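# Hang the shorts hanger on the rail beside the other

## Task

Put the hanger holding the shorts onto the rack's rail next to the hanger already there. Both tips of the hanger must sit well inside the waistband, with the waistband stretched across both shoulders and the hook sticking out above it. At the end both hangers must hang from the rail, and the loose rack must still be upright and close to its starting spot. Release everything and pull the grippers away.

## Robot and tools

Robot: two arms, left_arm and right_arm, each with a two-finger gripper. In the scene frame the origin sits at table-top height midway between the nominal bases, +x points out over the table, +z is up, and left_arm is on the +y side. Arm names do not match image sides. Calibrated bases: left_arm at (-0.033, +0.310, 0) m with quat_wxyz (+1.000, 0, 0, -0.025); right_arm at (+0.051, -0.246, 0) m with quat_wxyz (+1.000, 0, 0, -0.028). Every hand pose, velocity and target is given in that arm's own base frame. Table positions are in the scene frame. Printed poses may be a few centimetres off, more at long reach. A camera stand is fixed behind the arms.

Gripper: fingers point along its +z axis and separate along its y axis. end_effector_position is the spot between the pads, roughly 1 cm short of the fingertips.

Row layout, shared by execute_actions and move: a single flat list of 16 numbers covering both arms, even if only one moves. First left_arm: x, y, z (metres, absolute position in left_arm's base frame), qw, qx, qy, qz (absolute orientation, w first), opening. Then the same eight for right_arm in its own base frame. Opening runs from -1 (closed) to +1 (fully open, 0.094 m); it is an absolute command, not an offset. To keep an arm still, resend the exact pose and opening from the last result before it stopped moving; to keep an orientation, repeat the same quaternion in every row rather than copying a drifted reading. A 0 opening is a real command, so resend the current one to leave a gripper alone.

execute_actions: actions is a list of actions; each action is a table of up to 15 rows, one row per 1/30 s control step; a short table repeats its final row up to step 15. For each action, any target more than 0.6 m from that gripper's start position along any of its own axes is refused for both arms; if the first action fails this check, or any action is malformed, the entire call is rejected. cameras lists camera names, ["all"], or []; images come by default only with an empty actions list, which also reports the scene number.

move: target is one 16-number row or a list of up to 15 rows; grippers travel in straight lines from their Hand target, turning the short way. speed is the path's top speed in m/s (0.002 to 2.9, default 0.25; rotation up to twice that in rad/s), one value or one per target. blend (m) rounds corners in a list; 0 stops at each point. opening_speed (per second on the -1..+1 scale, at least 0.2) ramps the fingers. grip_force sets newtons per pad, 10 to 50, and persists; low values close slowly. blocking=false returns after about 0.5 s while motion continues; a new move takes over from the current point. A move is capped at 10 s. Paths ignore obstacles and the other arm; faster moves lag, stray and hit harder. Don't route a gripper close past its own base: the elbow may whip around.

wait: seconds 0 to 3600, sends nothing new; a running move keeps going. stop: brakes the current move. zoom_image: camera (cam_head_left, cam_head_right, cam_high, cam_low, cam_left_wrist, cam_right_wrist) and region [x0, y0, x1, y1] in pixels, at most 504 by 504, on the latest image of that camera. finished_scene: scene number 1 or 2; final, cannot be undone. Full images are 672x504.

Results: per arm end_effector_position and end_effector_quat_wxyz, Hand target (where the controller is actually steering, possibly short of the command), Tool commands, grip_measured (opening on the -1..+1 scale; up to about 2.5 mm too wide when empty, somewhat narrower than a gripped hard part), Joint positions (last number is measured opening in metres), joint torques (wrap at ±28 N m on joints 1 to 3), and joint velocities, shown as within noise when still. move adds a move: line: done (within 10 mm and 2 degrees), off_target, moving, held or fault, plus limits such as paced (pose clipped) or held (steps withheld). Each step the controller limits orientation change to 40 degrees, so big turns may need several commands. Resting a few centimetres off target is normal from friction and weight, not proof of contact.

Joint ranges (rad): waist -2.618 to 3.054, shoulder 0 to 3.142, elbow 0 to 3.142 (straight at 2.901), wrist pitch -1.571 to 1.571, wrist yaw -1.571 to 1.571, wrist roll -2.094 to 2.094.

Avoid: dropping the hanger or letting it go while it moves; knocking or tipping the rack, which is free-standing; anything ending off the table; hard hits on fixed or heavy objects, which fail the scene; grippers, housings or wrist cameras meeting each other, or one gripper closing on the other's fingers. Motor heat builds when holding loads, reaching far or pushing into unreachable poses: MOTOR HOT appears at 75 °C, a fold-away fault at 90 °C, collapse at 100 °C. Arm stops cost time. Loose objects may occasionally get nudged by outside pushes.

Each tool is called after "Request:" by a JSON object that holds its "method" and its "body".

## Session

I'll start by looking at the current scene.

Request:
{"method": "execute_actions", "body": {"actions": []}}

Scene clock: 0.00 s.
left_arm: end_effector_position=(+0.2312, -0.0155, +0.2859) grip_measured=+1.000 end_effector_quat_wxyz=(+0.594, -0.047, +0.797, -0.101) | right_arm: end_effector_position=(+0.3885, -0.0353, +0.2826) grip_measured=+1.000 end_effector_quat_wxyz=(+0.645, +0.029, +0.761, +0.062)
Joint positions: left_arm=[0.042 0.401 0.716 -0.595 0.146 -0.185 0.094] | right_arm=[-0.217 1.08 0.728 0.185 -0.27 0.089 0.094]
Joint velocities: within noise
Joint torques (N m): no reading
Heat: left arm: 30 °C; right arm: 34 °C.
Hand target: left_arm +0.2290, -0.0157, +0.2855; +0.593, -0.046, +0.798, -0.101 | right_arm +0.3873, -0.0350, +0.2822; +0.642, +0.030, +0.763, +0.062
Tool commands: left_gripper/opening=+1.0 right_gripper/opening=+1.0

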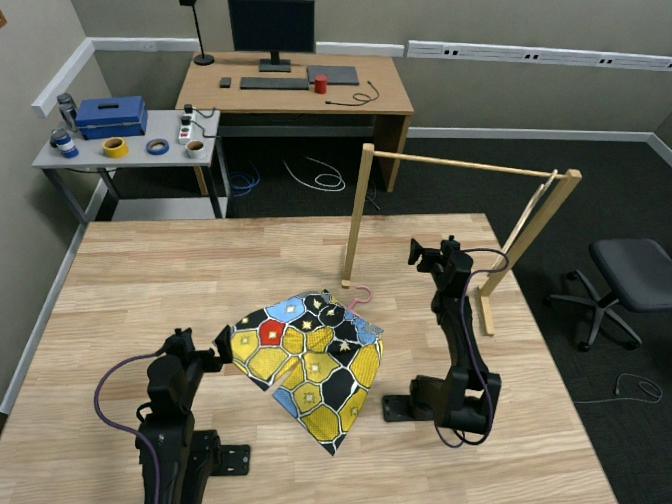

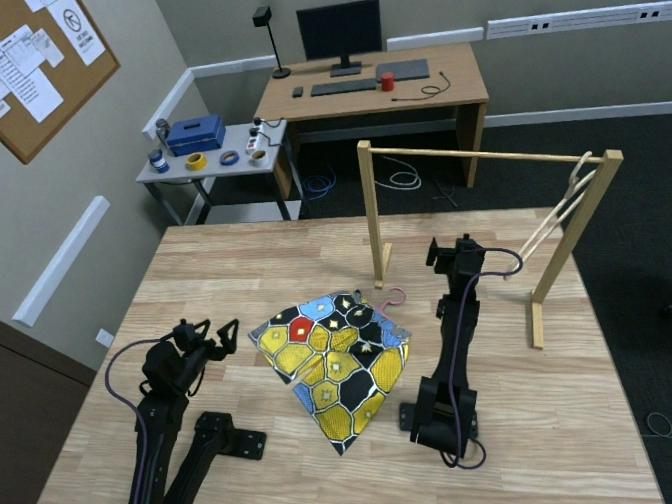

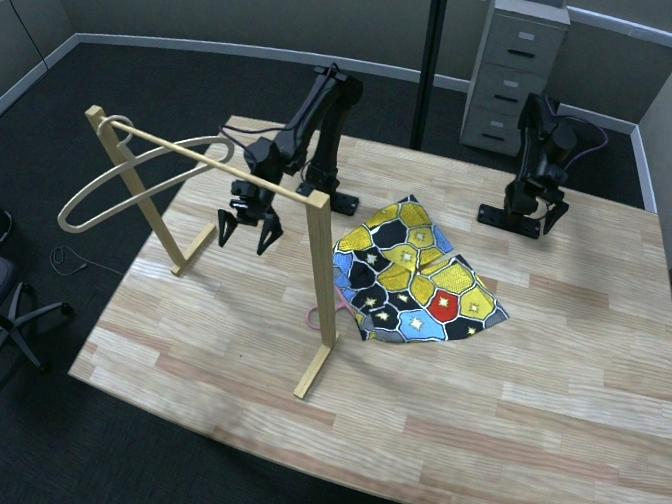

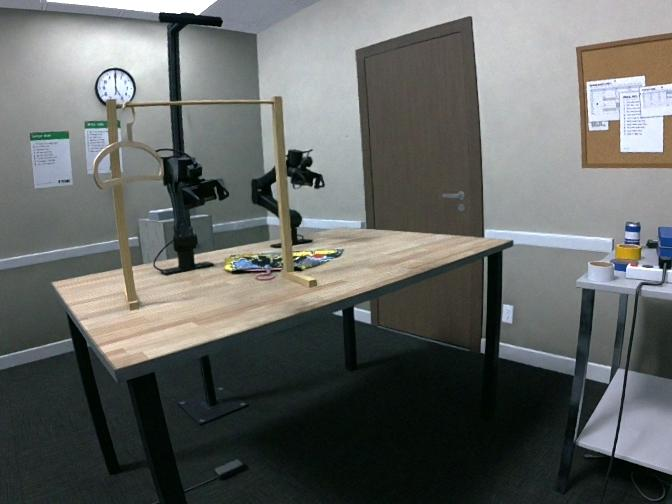

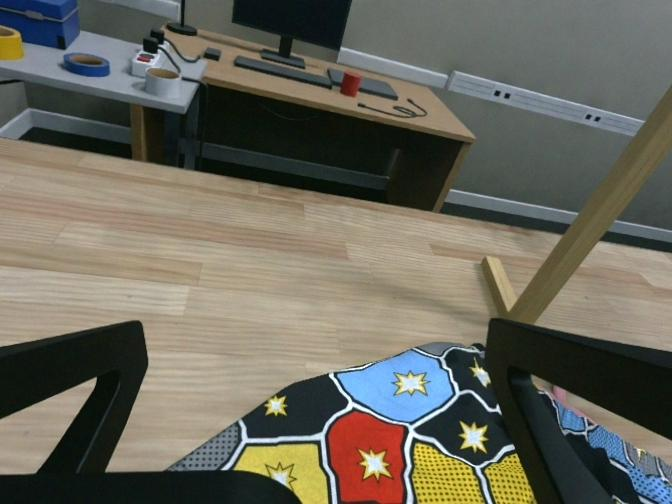

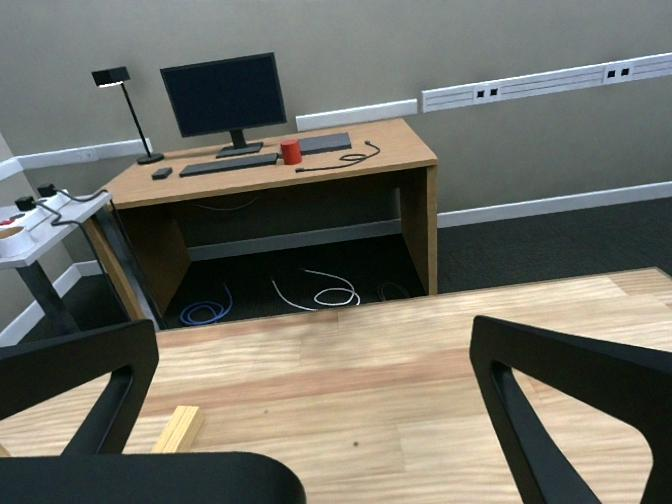

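Request:
{"method": "zoom_image", "body": {"camera": "cam_head_left", "region": [200, 250, 420, 470]}}

Request:
{"method": "zoom_image", "body": {"camera": "cam_head_right", "region": [230, 250, 450, 470]}}

Request:
{"method": "zoom_image", "body": {"camera": "cam_high", "region": [280, 180, 530, 368]}}

Request:
{"method": "zoom_image", "body": {"camera": "cam_low", "region": [200, 220, 370, 310]}}

Scaled by 2.291 from the camera's image (finer frame: 960x720).

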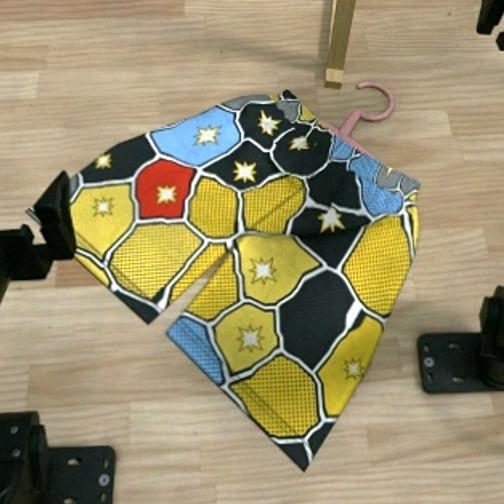

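Scaled by 2.291 from the camera's image (finer frame: 960x720).

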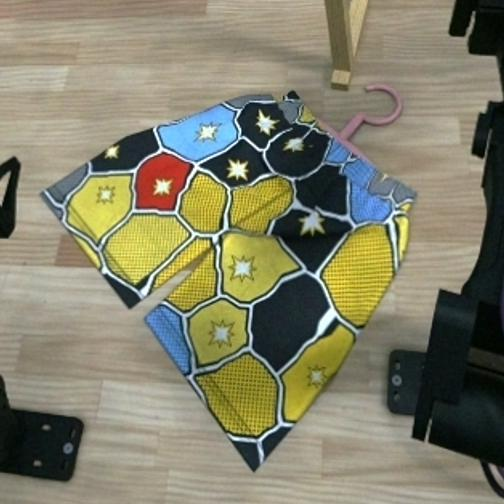

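Scaled by 2.016 from the camera's image (finer frame: 960x720).

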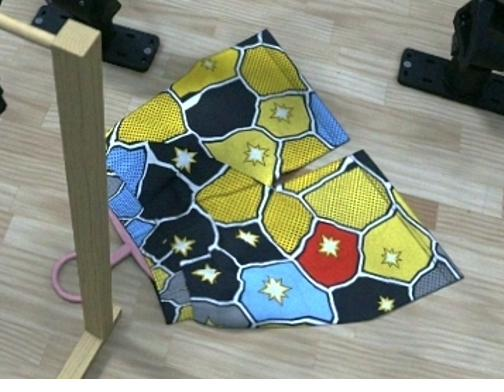

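Scaled by 2.965 from the camera's image (finer frame: 960x720).

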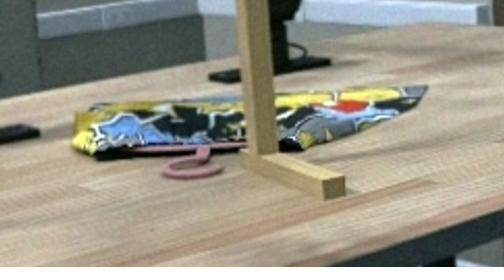

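Request:
{"method": "zoom_image", "body": {"camera": "cam_head_left", "region": [310, 275, 400, 345]}}

Request:
{"method": "zoom_image", "body": {"camera": "cam_head_right", "region": [330, 275, 430, 350]}}

Request:
{"method": "zoom_image", "body": {"camera": "cam_high", "region": [290, 240, 390, 350]}}

Request:
{"method": "zoom_image", "body": {"camera": "cam_low", "region": [210, 235, 330, 300]}}

Scaled by 5.600 from the camera's image (finer frame: 960x720).

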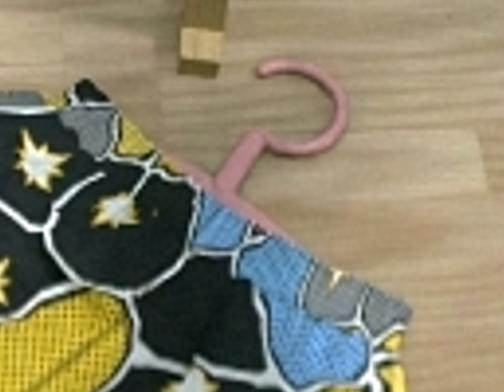

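Scaled by 5.040 from the camera's image (finer frame: 960x720).

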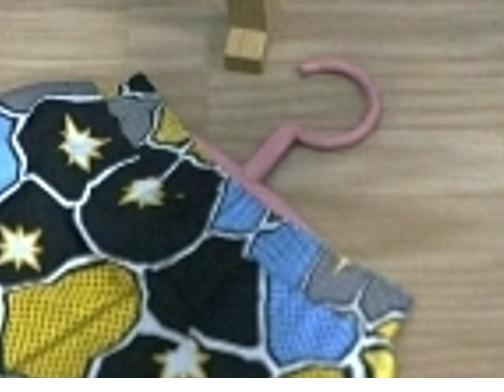

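Scaled by 4.582 from the camera's image (finer frame: 960x720).

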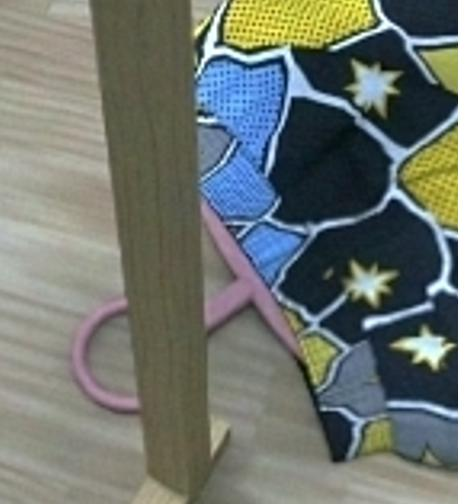

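Scaled by 4.200 from the camera's image (finer frame: 960x720).

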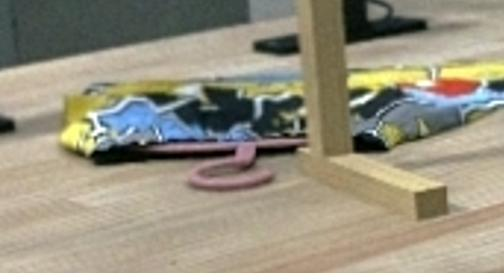

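Request:
{"method": "zoom_image", "body": {"camera": "cam_head_left", "region": [90, 310, 290, 504]}}

Request:
{"method": "zoom_image", "body": {"camera": "cam_head_left", "region": [320, 130, 600, 350]}}

Request:
{"method": "zoom_image", "body": {"camera": "cam_head_right", "region": [340, 130, 640, 360]}}

Request:
{"method": "zoom_image", "body": {"camera": "cam_high", "region": [40, 60, 360, 410]}}

Request:
{"method": "zoom_image", "body": {"camera": "cam_low", "region": [60, 60, 340, 330]}}

Scaled by 2.520 from the camera's image (finer frame: 960x720).

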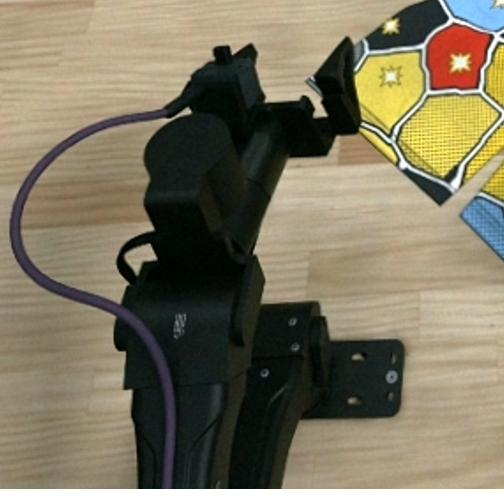

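Scaled by 1.800 from the camera's image (finer frame: 960x720).

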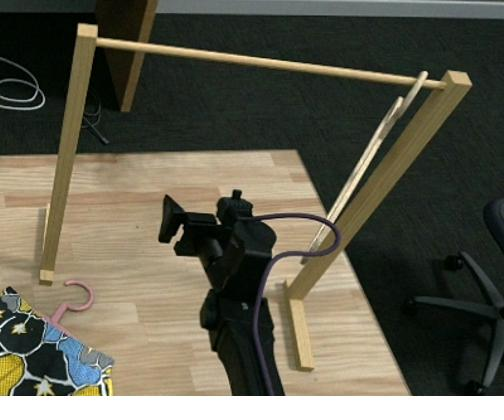

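Scaled by 1.680 from the camera's image (finer frame: 960x720).

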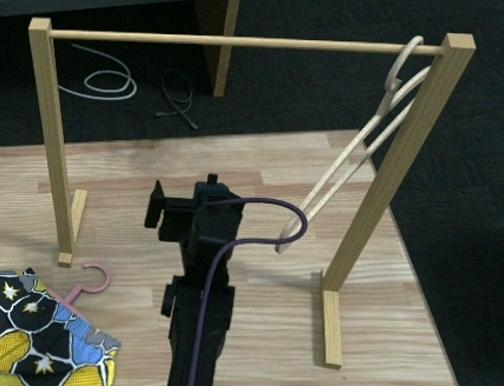

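Scaled by 1.440 from the camera's image (finer frame: 960x720).

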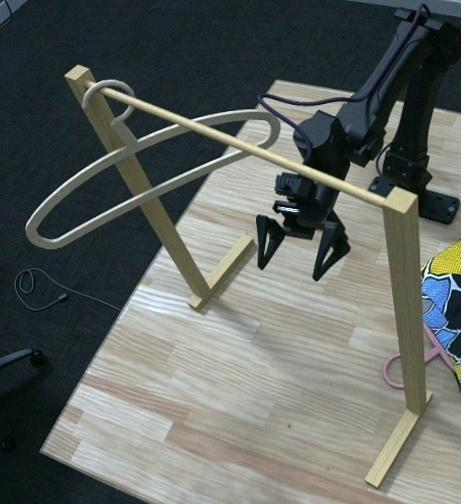

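Scaled by 1.800 from the camera's image (finer frame: 960x720).

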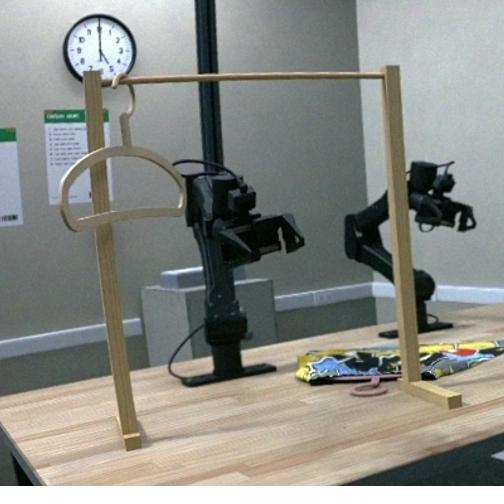

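Request:
{"method": "zoom_image", "body": {"camera": "cam_head_left", "region": [390, 220, 510, 310]}}

Request:
{"method": "zoom_image", "body": {"camera": "cam_head_right", "region": [400, 220, 540, 325]}}

Request:
{"method": "zoom_image", "body": {"camera": "cam_head_left", "region": [140, 310, 250, 395]}}

Request:
{"method": "zoom_image", "body": {"camera": "cam_head_left", "region": [370, 360, 530, 480]}}

Scaled by 4.200 from the camera's image (finer frame: 960x720).

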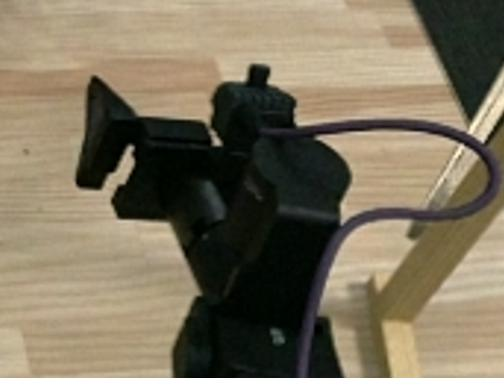

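Scaled by 3.600 from the camera's image (finer frame: 960x720).

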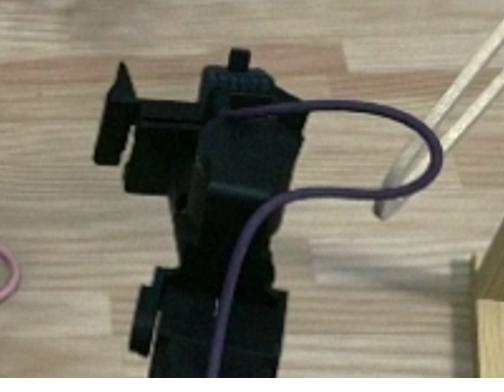

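Scaled by 4.582 from the camera's image (finer frame: 960x720).

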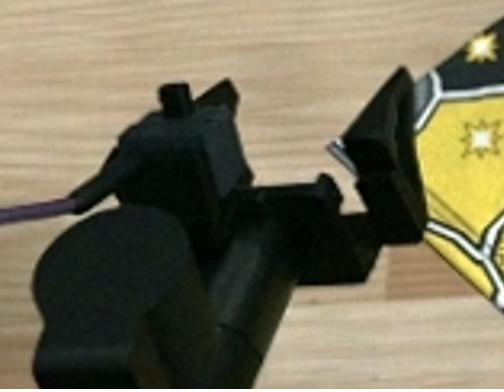

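Scaled by 3.150 from the camera's image (finer frame: 960x720).

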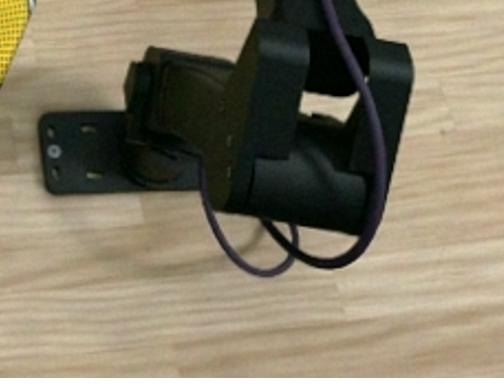

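Request:
{"method": "move", "body": {"target": [0.2290, -0.0157, 0.2855, 0.593, -0.046, 0.798, -0.101, 1.0, 0.340, 0.160, 0.16, 0.0, 0.2907, 0.9568, 0.0, 0.1], "speed": 0.3, "cameras": ["cam_head_left", "cam_head_right", "cam_high", "cam_right_wrist"]}}

Scene clock: 32.00 s.
left_arm: end_effector_position=(+0.2312, -0.0155, +0.2859) grip_measured=+1.000 end_effector_quat_wxyz=(+0.594, -0.047, +0.797, -0.101) | right_arm: end_effector_position=(+0.3366, +0.1592, +0.1700) grip_measured=+0.102 end_effector_quat_wxyz=(+0.013, +0.283, +0.959, +0.010)
Joint positions: left_arm=[0.042 0.401 0.716 -0.595 0.146 -0.185 0.094] | right_arm=[0.44 1.953 1.94 -1.525 0.003 1.015 0.052]
Joint torques (N m): left_arm=[0.17 1.91 6.93 1.53 0.06 0.04] | right_arm=[-0.31 -6.67 7.79 0.34 -0.05 0.1]
Heat: left arm: 32 °C; right arm: 39 °C.
Hand target: left_arm +0.2290, -0.0157, +0.2855; +0.593, -0.046, +0.798, -0.101 | right_arm +0.3398, +0.1599, +0.1601; +0.001, +0.291, +0.957, +0.000
Off the commanded pose: left_arm 0.002 m, 0 deg | right_arm 0.011 m, 2 deg.
move: off_target (right_arm)

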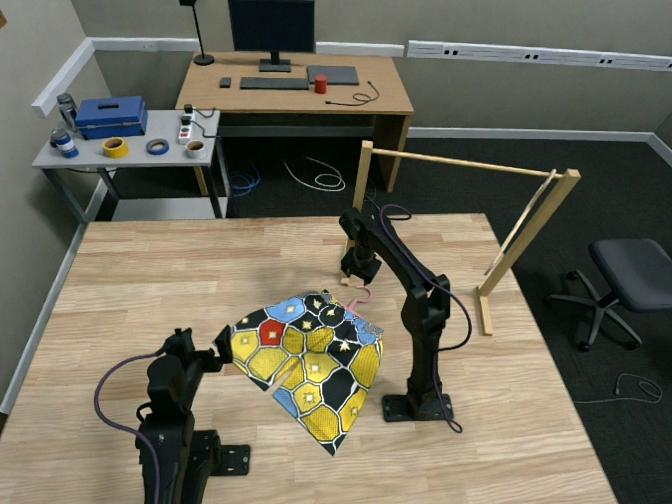

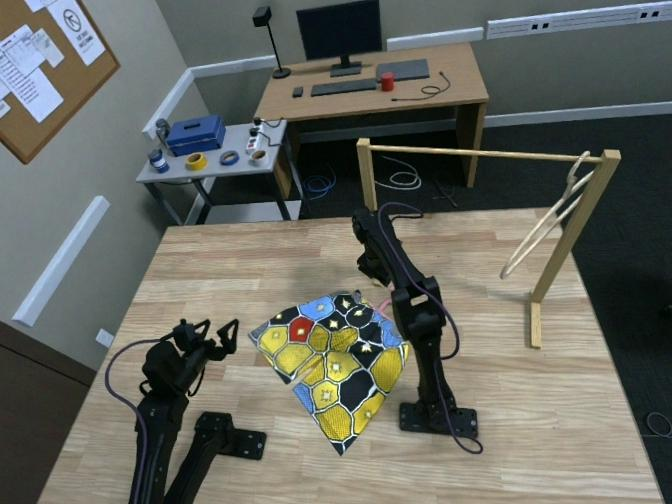

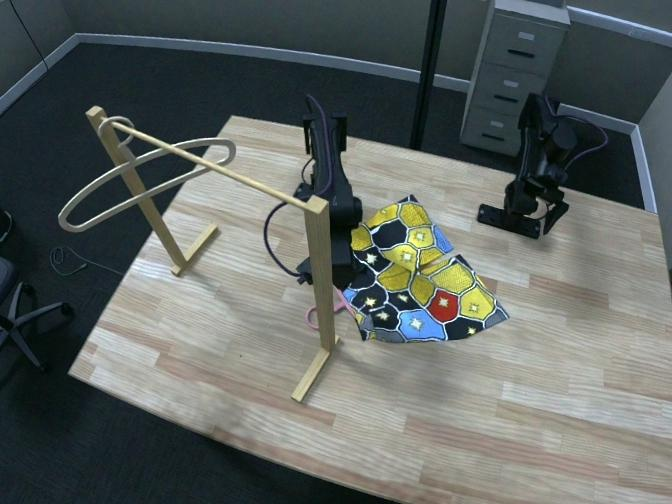

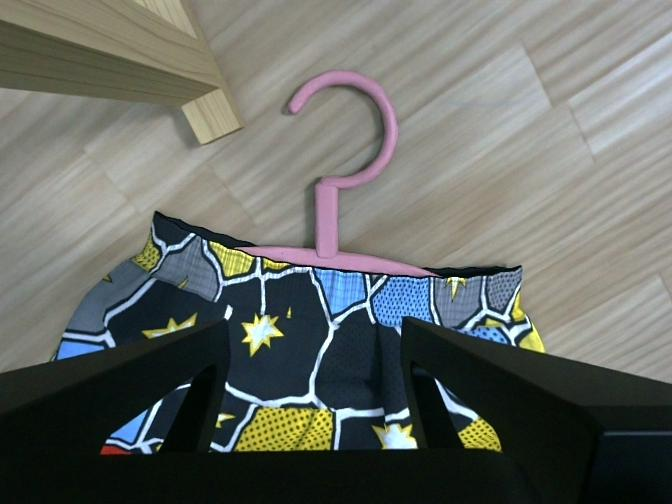

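Request:
{"method": "zoom_image", "body": {"camera": "cam_right_wrist", "region": [130, 40, 550, 355]}}

Request:
{"method": "zoom_image", "body": {"camera": "cam_right_wrist", "region": [220, 50, 460, 230]}}

Scaled by 1.200 from the camera's image (finer frame: 960x720).

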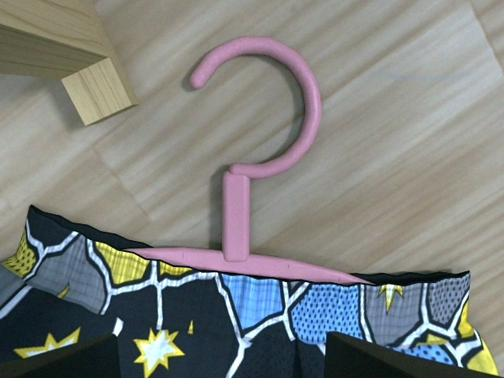

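Scaled by 2.100 from the camera's image (finer frame: 960x720).

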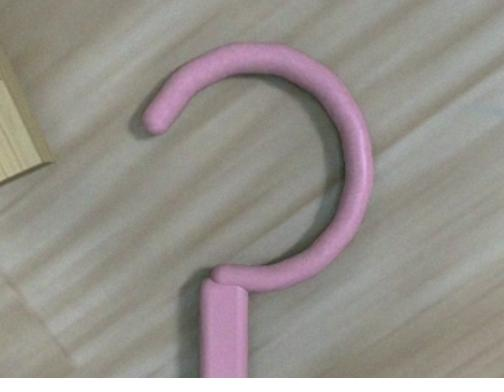

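Request:
{"method": "zoom_image", "body": {"camera": "cam_right_wrist", "region": [140, 195, 350, 330]}}

Request:
{"method": "zoom_image", "body": {"camera": "cam_right_wrist", "region": [330, 205, 550, 350]}}

Scaled by 2.400 from the camera's image (finer frame: 960x720).

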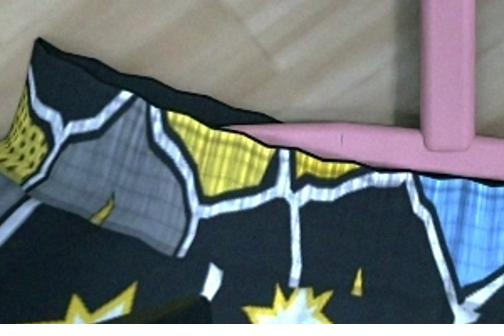

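Scaled by 2.291 from the camera's image (finer frame: 960x720).

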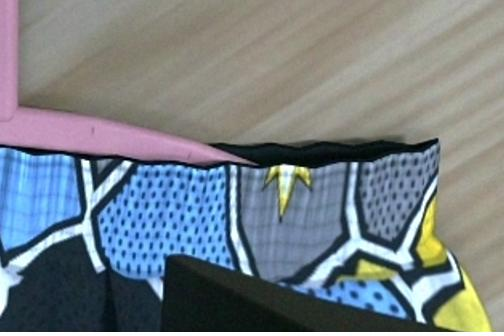

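Request:
{"method": "zoom_image", "body": {"camera": "cam_head_left", "region": [440, 150, 610, 310]}}

Request:
{"method": "zoom_image", "body": {"camera": "cam_head_right", "region": [470, 135, 650, 300]}}

Request:
{"method": "zoom_image", "body": {"camera": "cam_high", "region": [40, 80, 260, 260]}}

Scaled by 2.965 from the camera's image (finer frame: 960x720).

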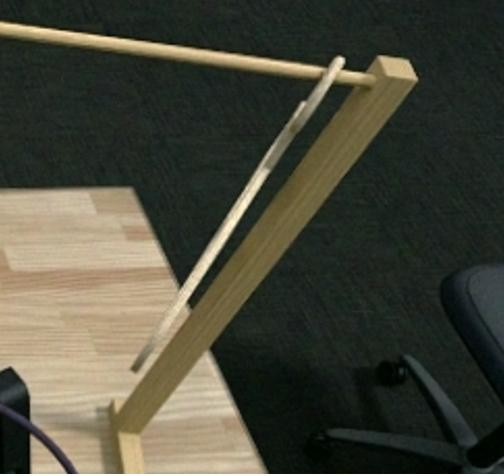

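Scaled by 2.800 from the camera's image (finer frame: 960x720).

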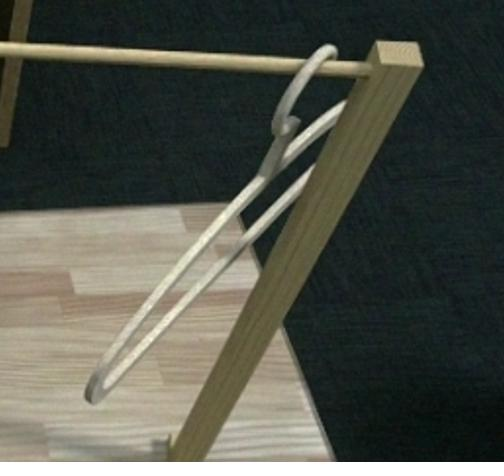

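Scaled by 2.291 from the camera's image (finer frame: 960x720).

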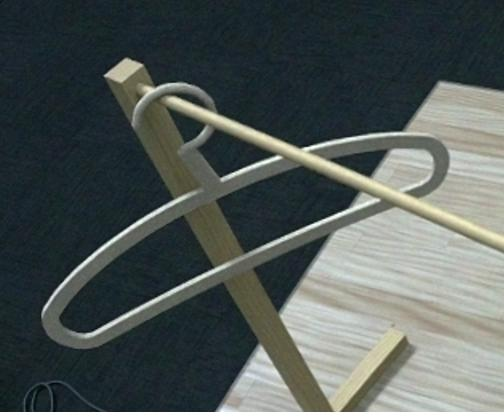

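Request:
{"method": "move", "body": {"target": [0.2290, -0.0157, 0.2855, 0.593, -0.046, 0.798, -0.101, 1.0, 0.329, 0.173, 0.058, 0.1829, 0.2788, 0.9412, -0.0542, 0.1], "speed": 0.2, "cameras": ["cam_head_left", "cam_right_wrist", "cam_low"]}}

Scene clock: 53.30 s.
left_arm: end_effector_position=(+0.2312, -0.0155, +0.2859) grip_measured=+1.000 end_effector_quat_wxyz=(+0.594, -0.047, +0.797, -0.101) | right_arm: end_effector_position=(+0.3314, +0.1750, +0.0503) grip_measured=+0.102 end_effector_quat_wxyz=(+0.171, +0.275, +0.944, -0.058)
Joint positions: left_arm=[0.042 0.401 0.716 -0.595 0.146 -0.185 0.094] | right_arm=[0.647 1.891 1.326 -0.889 0.346 1.193 0.052]
Joint torques (N m): left_arm=[0.17 2.02 6.89 1.52 0.05 0.03] | right_arm=[0.39 -12.37 4.67 0.61 0.32 0.12]
Heat: left arm: 32 °C; right arm: 39 °C.
Hand target: left_arm +0.2290, -0.0157, +0.2855; +0.593, -0.046, +0.798, -0.101 | right_arm +0.3290, +0.1731, +0.0578; +0.183, +0.279, +0.941, -0.054
Off the commanded pose: left_arm 0.002 m, 0 deg | right_arm 0.008 m, 2 deg.
move: done
Images, in order (width x height): cam_head_left 672x504, cam_low 672x504, cam_right_wrist 672x504.

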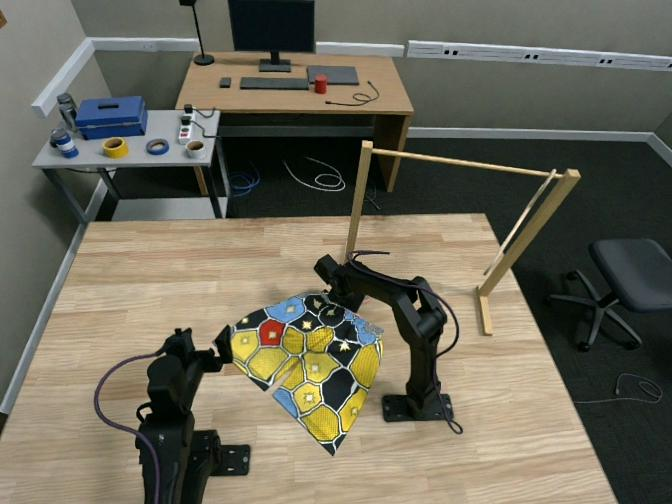

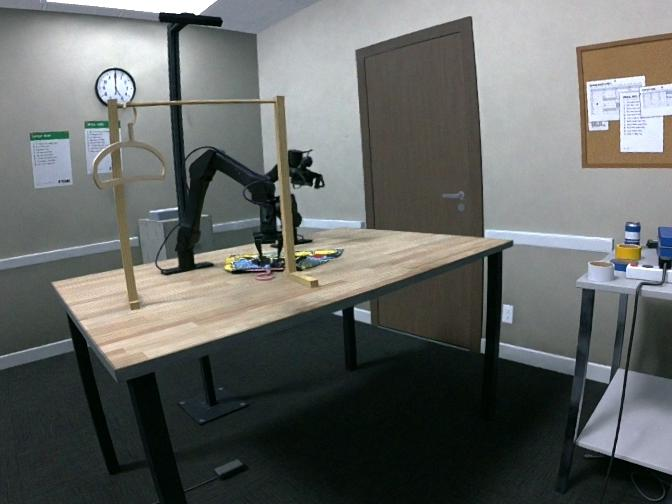

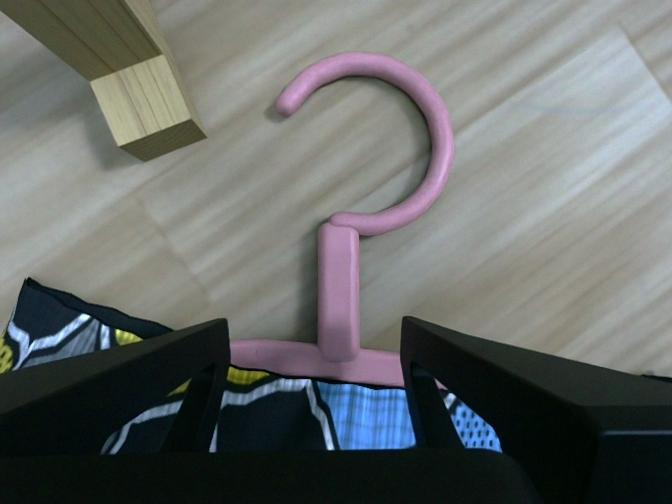

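Request:
{"method": "move", "body": {"target": [0.2290, -0.0157, 0.2855, 0.593, -0.046, 0.798, -0.101, 1.0, 0.3342, 0.1612, 0.034, 0.1829, 0.2788, 0.9412, -0.0542, 0.1], "speed": 0.06, "cameras": ["cam_right_wrist", "cam_low"]}}

Scene clock: 55.33 s.
left_arm: end_effector_position=(+0.2312, -0.0155, +0.2859) grip_measured=+1.000 end_effector_quat_wxyz=(+0.594, -0.047, +0.797, -0.101) | right_arm: end_effector_position=(+0.3360, +0.1675, +0.0338) grip_measured=+0.102 end_effector_quat_wxyz=(+0.181, +0.282, +0.941, -0.049)
Joint positions: left_arm=[0.042 0.401 0.716 -0.595 0.146 -0.185 0.094] | right_arm=[0.624 1.889 1.248 -0.779 0.346 1.179 0.052]
Joint torques (N m): left_arm=[0.1 1.95 6.8 1.54 0.05 0.03] | right_arm=[-0.51 -10.28 4.75 0.71 0.3 -0.16]
Heat: left arm: 32 °C; right arm: 39 °C.
Hand target: left_arm +0.2290, -0.0157, +0.2855; +0.593, -0.046, +0.798, -0.101 | right_arm +0.3341, +0.1613, +0.0339; +0.183, +0.279, +0.941, -0.054
Off the commanded pose: left_arm 0.002 m, 0 deg | right_arm 0.007 m, 1 deg.
move: done
Images, in order (width x height): cam_low 672x504, cam_right_wrist 672x504.

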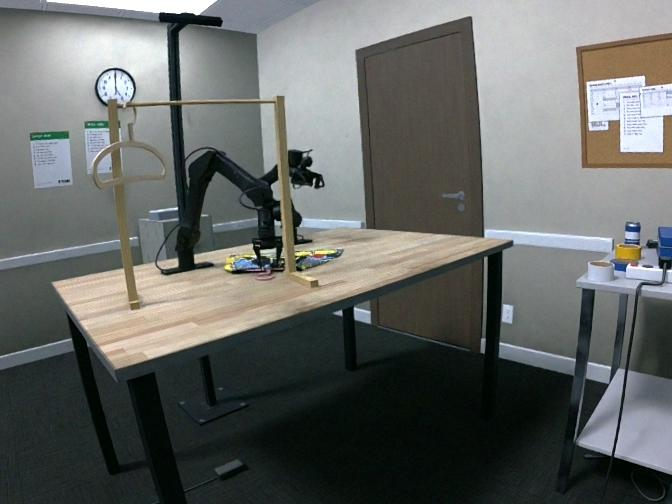

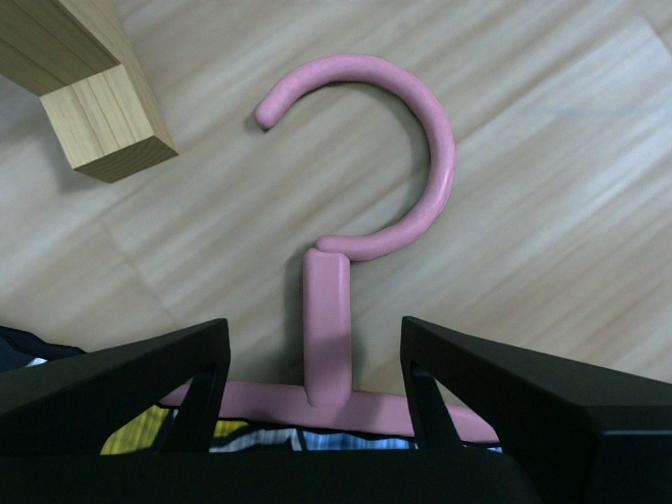

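Request:
{"method": "move", "body": {"target": [0.2290, -0.0157, 0.2855, 0.593, -0.046, 0.798, -0.101, 1.0, 0.3395, 0.1565, 0.019, 0.1829, 0.2788, 0.9412, -0.0542, 0.1], "speed": 0.05, "cameras": ["cam_right_wrist", "cam_low"]}}

Request:
{"method": "zoom_image", "body": {"camera": "cam_low", "region": [215, 200, 345, 300]}}

Scene clock: 57.00 s.
left_arm: end_effector_position=(+0.2312, -0.0155, +0.2859) grip_measured=+1.000 end_effector_quat_wxyz=(+0.594, -0.047, +0.797, -0.101) | right_arm: end_effector_position=(+0.3437, +0.1641, +0.0288) grip_measured=+0.102 end_effector_quat_wxyz=(+0.190, +0.283, +0.939, -0.039)
Joint positions: left_arm=[0.042 0.401 0.716 -0.595 0.146 -0.185 0.094] | right_arm=[0.604 1.889 1.22 -0.716 0.346 1.157 0.052]
Joint torques (N m): left_arm=[0.17 1.95 6.98 1.51 0.08 0.05] | right_arm=[-0.72 -8.2 4.7 0.83 0.27 -0.17]
Heat: left arm: 32 °C; right arm: 38 °C.
Hand target: left_arm +0.2290, -0.0157, +0.2855; +0.593, -0.046, +0.798, -0.101 | right_arm +0.3394, +0.1566, +0.0193; +0.183, +0.279, +0.941, -0.054
Off the commanded pose: left_arm 0.002 m, 0 deg | right_arm 0.013 m, 2 deg.
move: off_target (right_arm)
Images, in order (width x height): cam_low 672x504, cam_right_wrist 672x504.

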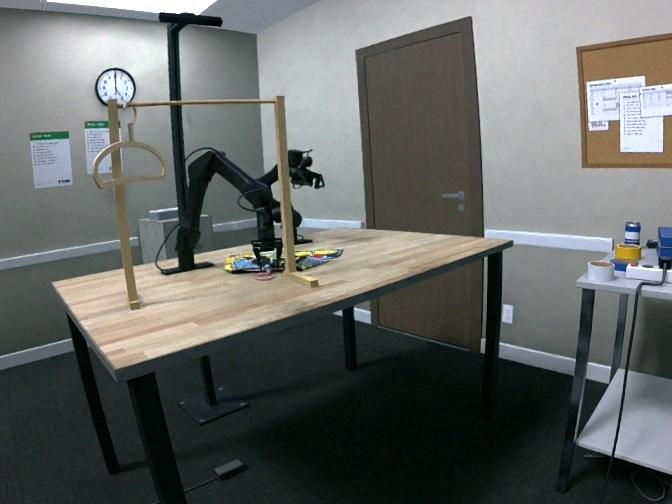

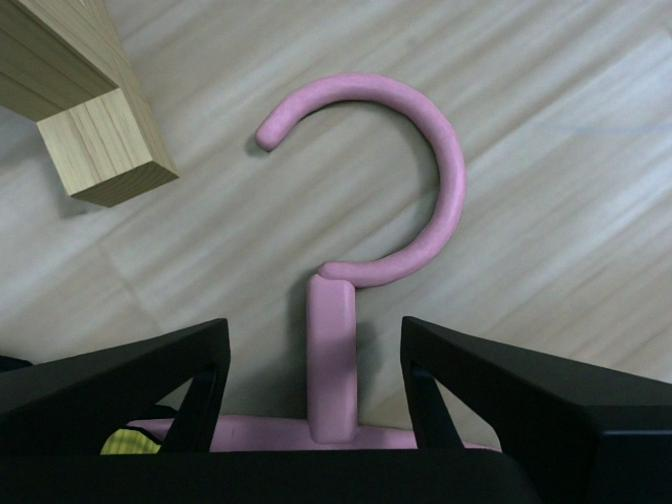

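Scaled by 3.877 from the camera's image (finer frame: 960x720).

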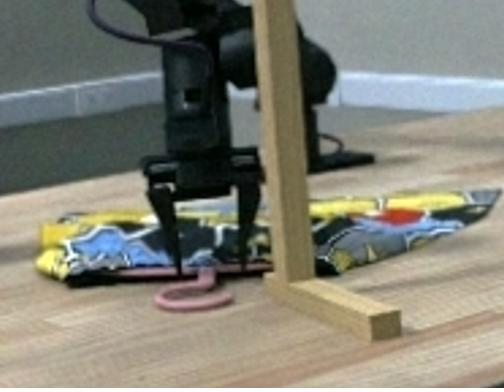

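Request:
{"method": "zoom_image", "body": {"camera": "cam_right_wrist", "region": [180, 240, 460, 450]}}

Request:
{"method": "zoom_image", "body": {"camera": "cam_low", "region": [240, 230, 300, 285]}}

Scaled by 1.800 from the camera's image (finer frame: 960x720).

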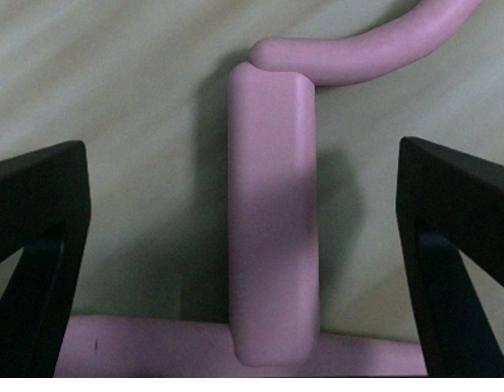

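Scaled by 8.400 from the camera's image (finer frame: 960x720).

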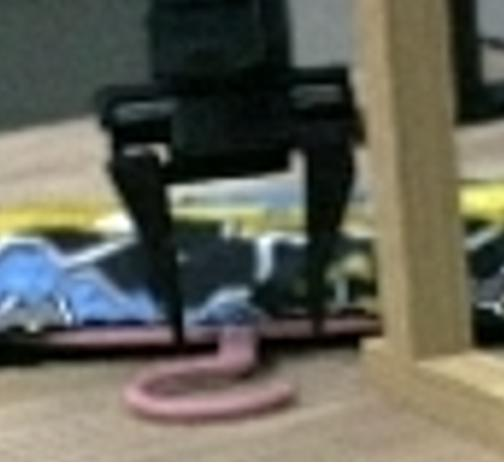

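Request:
{"method": "move", "body": {"target": [0.2290, -0.0157, 0.2855, 0.593, -0.046, 0.798, -0.101, 1.0, 0.337, 0.155, 0.006, 0.1829, 0.2788, 0.9412, -0.0542, 0.1], "speed": 0.05, "cameras": ["cam_right_wrist", "cam_low"]}}

Request:
{"method": "zoom_image", "body": {"camera": "cam_right_wrist", "region": [180, 240, 460, 450]}}

Request:
{"method": "zoom_image", "body": {"camera": "cam_low", "region": [240, 230, 300, 285]}}

Scene clock: 59.23 s.
left_arm: end_effector_position=(+0.2312, -0.0155, +0.2859) grip_measured=+1.000 end_effector_quat_wxyz=(+0.594, -0.047, +0.797, -0.101) | right_arm: end_effector_position=(+0.3428, +0.1633, +0.0205) grip_measured=+0.102 end_effector_quat_wxyz=(+0.195, +0.284, +0.938, -0.034)
Joint positions: left_arm=[0.042 0.401 0.716 -0.595 0.146 -0.185 0.094] | right_arm=[0.604 1.889 1.181 -0.664 0.347 1.157 0.052]
Joint torques (N m): left_arm=[0.18 1.91 6.99 1.53 0.07 0.02] | right_arm=[-0.54 -7.01 4.62 0.85 0.24 -0.17]
Heat: left arm: 33 °C; right arm: 38 °C.
Hand target: left_arm +0.2290, -0.0157, +0.2855; +0.593, -0.046, +0.798, -0.101 | right_arm +0.3366, +0.1549, +0.0065; +0.183, +0.279, +0.941, -0.054
Off the commanded pose: left_arm 0.002 m, 0 deg | right_arm 0.018 m, 3 deg.
move: off_target (right_arm)
Images, in order (width x height): cam_low 672x504, cam_right_wrist 672x504.

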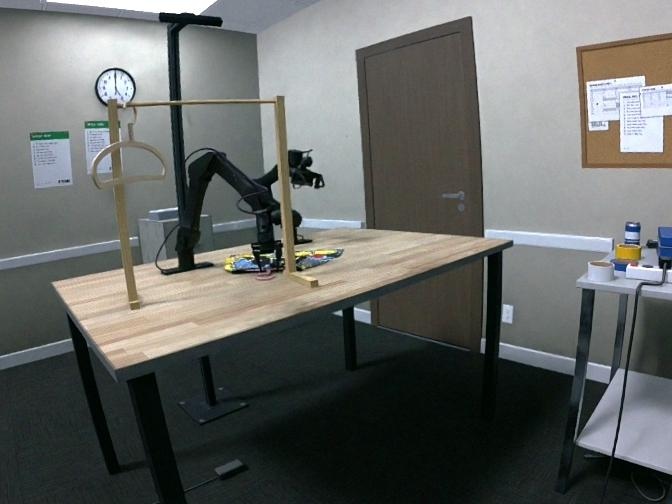

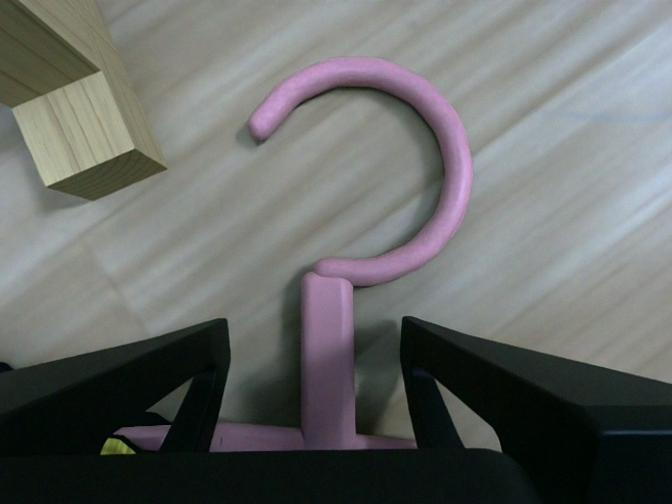

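Scaled by 1.800 from the camera's image (finer frame: 960x720).

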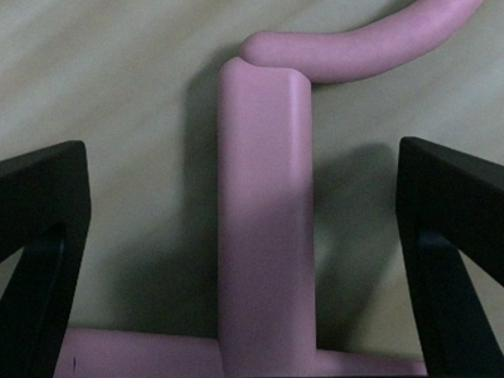

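Scaled by 8.400 from the camera's image (finer frame: 960x720).

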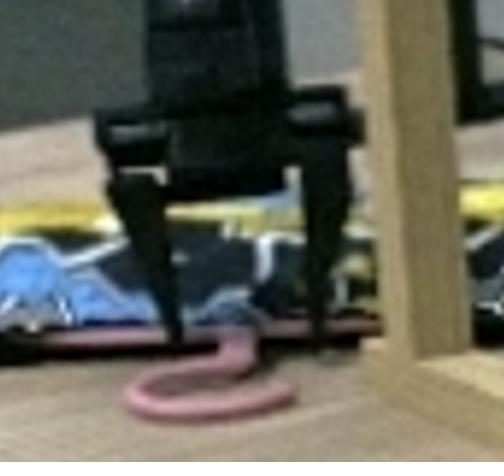

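Request:
{"method": "move", "body": {"target": [0.2290, -0.0157, 0.2855, 0.593, -0.046, 0.798, -0.101, 1.0, 0.336, 0.1545, -0.003, 0.1829, 0.2788, 0.9412, -0.0542, 0.1], "speed": 0.05, "cameras": ["cam_right_wrist"]}}

Request:
{"method": "zoom_image", "body": {"camera": "cam_right_wrist", "region": [180, 240, 460, 450]}}

Scene clock: 61.90 s.
left_arm: end_effector_position=(+0.2312, -0.0155, +0.2859) grip_measured=+1.000 end_effector_quat_wxyz=(+0.594, -0.047, +0.797, -0.101) | right_arm: end_effector_position=(+0.3437, +0.1620, +0.0192) grip_measured=+0.102 end_effector_quat_wxyz=(+0.200, +0.284, +0.937, -0.035)
Joint positions: left_arm=[0.042 0.401 0.716 -0.595 0.146 -0.185 0.094] | right_arm=[0.604 1.889 1.172 -0.65 0.356 1.155 0.052]
Joint torques (N m): left_arm=[0.1 1.83 6.84 1.51 0.07 0.03] | right_arm=[-0.51 -6.38 3.52 1.05 0.18 -0.11]
Heat: left arm: 33 °C; right arm: 38 °C.
Hand target: left_arm +0.2290, -0.0157, +0.2855; +0.593, -0.046, +0.798, -0.101 | right_arm +0.3352, +0.1542, -0.0018; +0.183, +0.279, +0.941, -0.054
Off the commanded pose: left_arm 0.002 m, 0 deg | right_arm 0.025 m, 3 deg.
move: off_target (right_arm)

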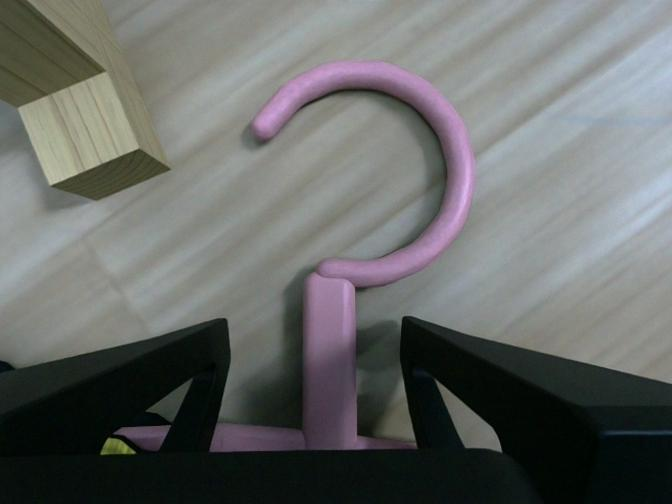

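Scaled by 1.800 from the camera's image (finer frame: 960x720).

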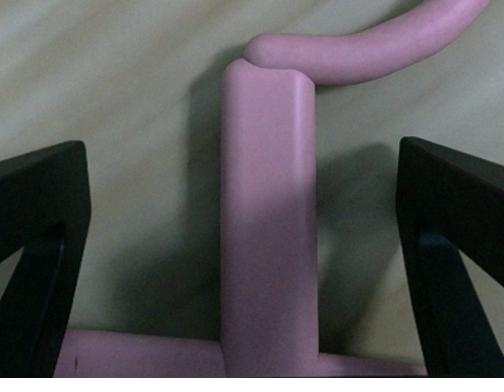

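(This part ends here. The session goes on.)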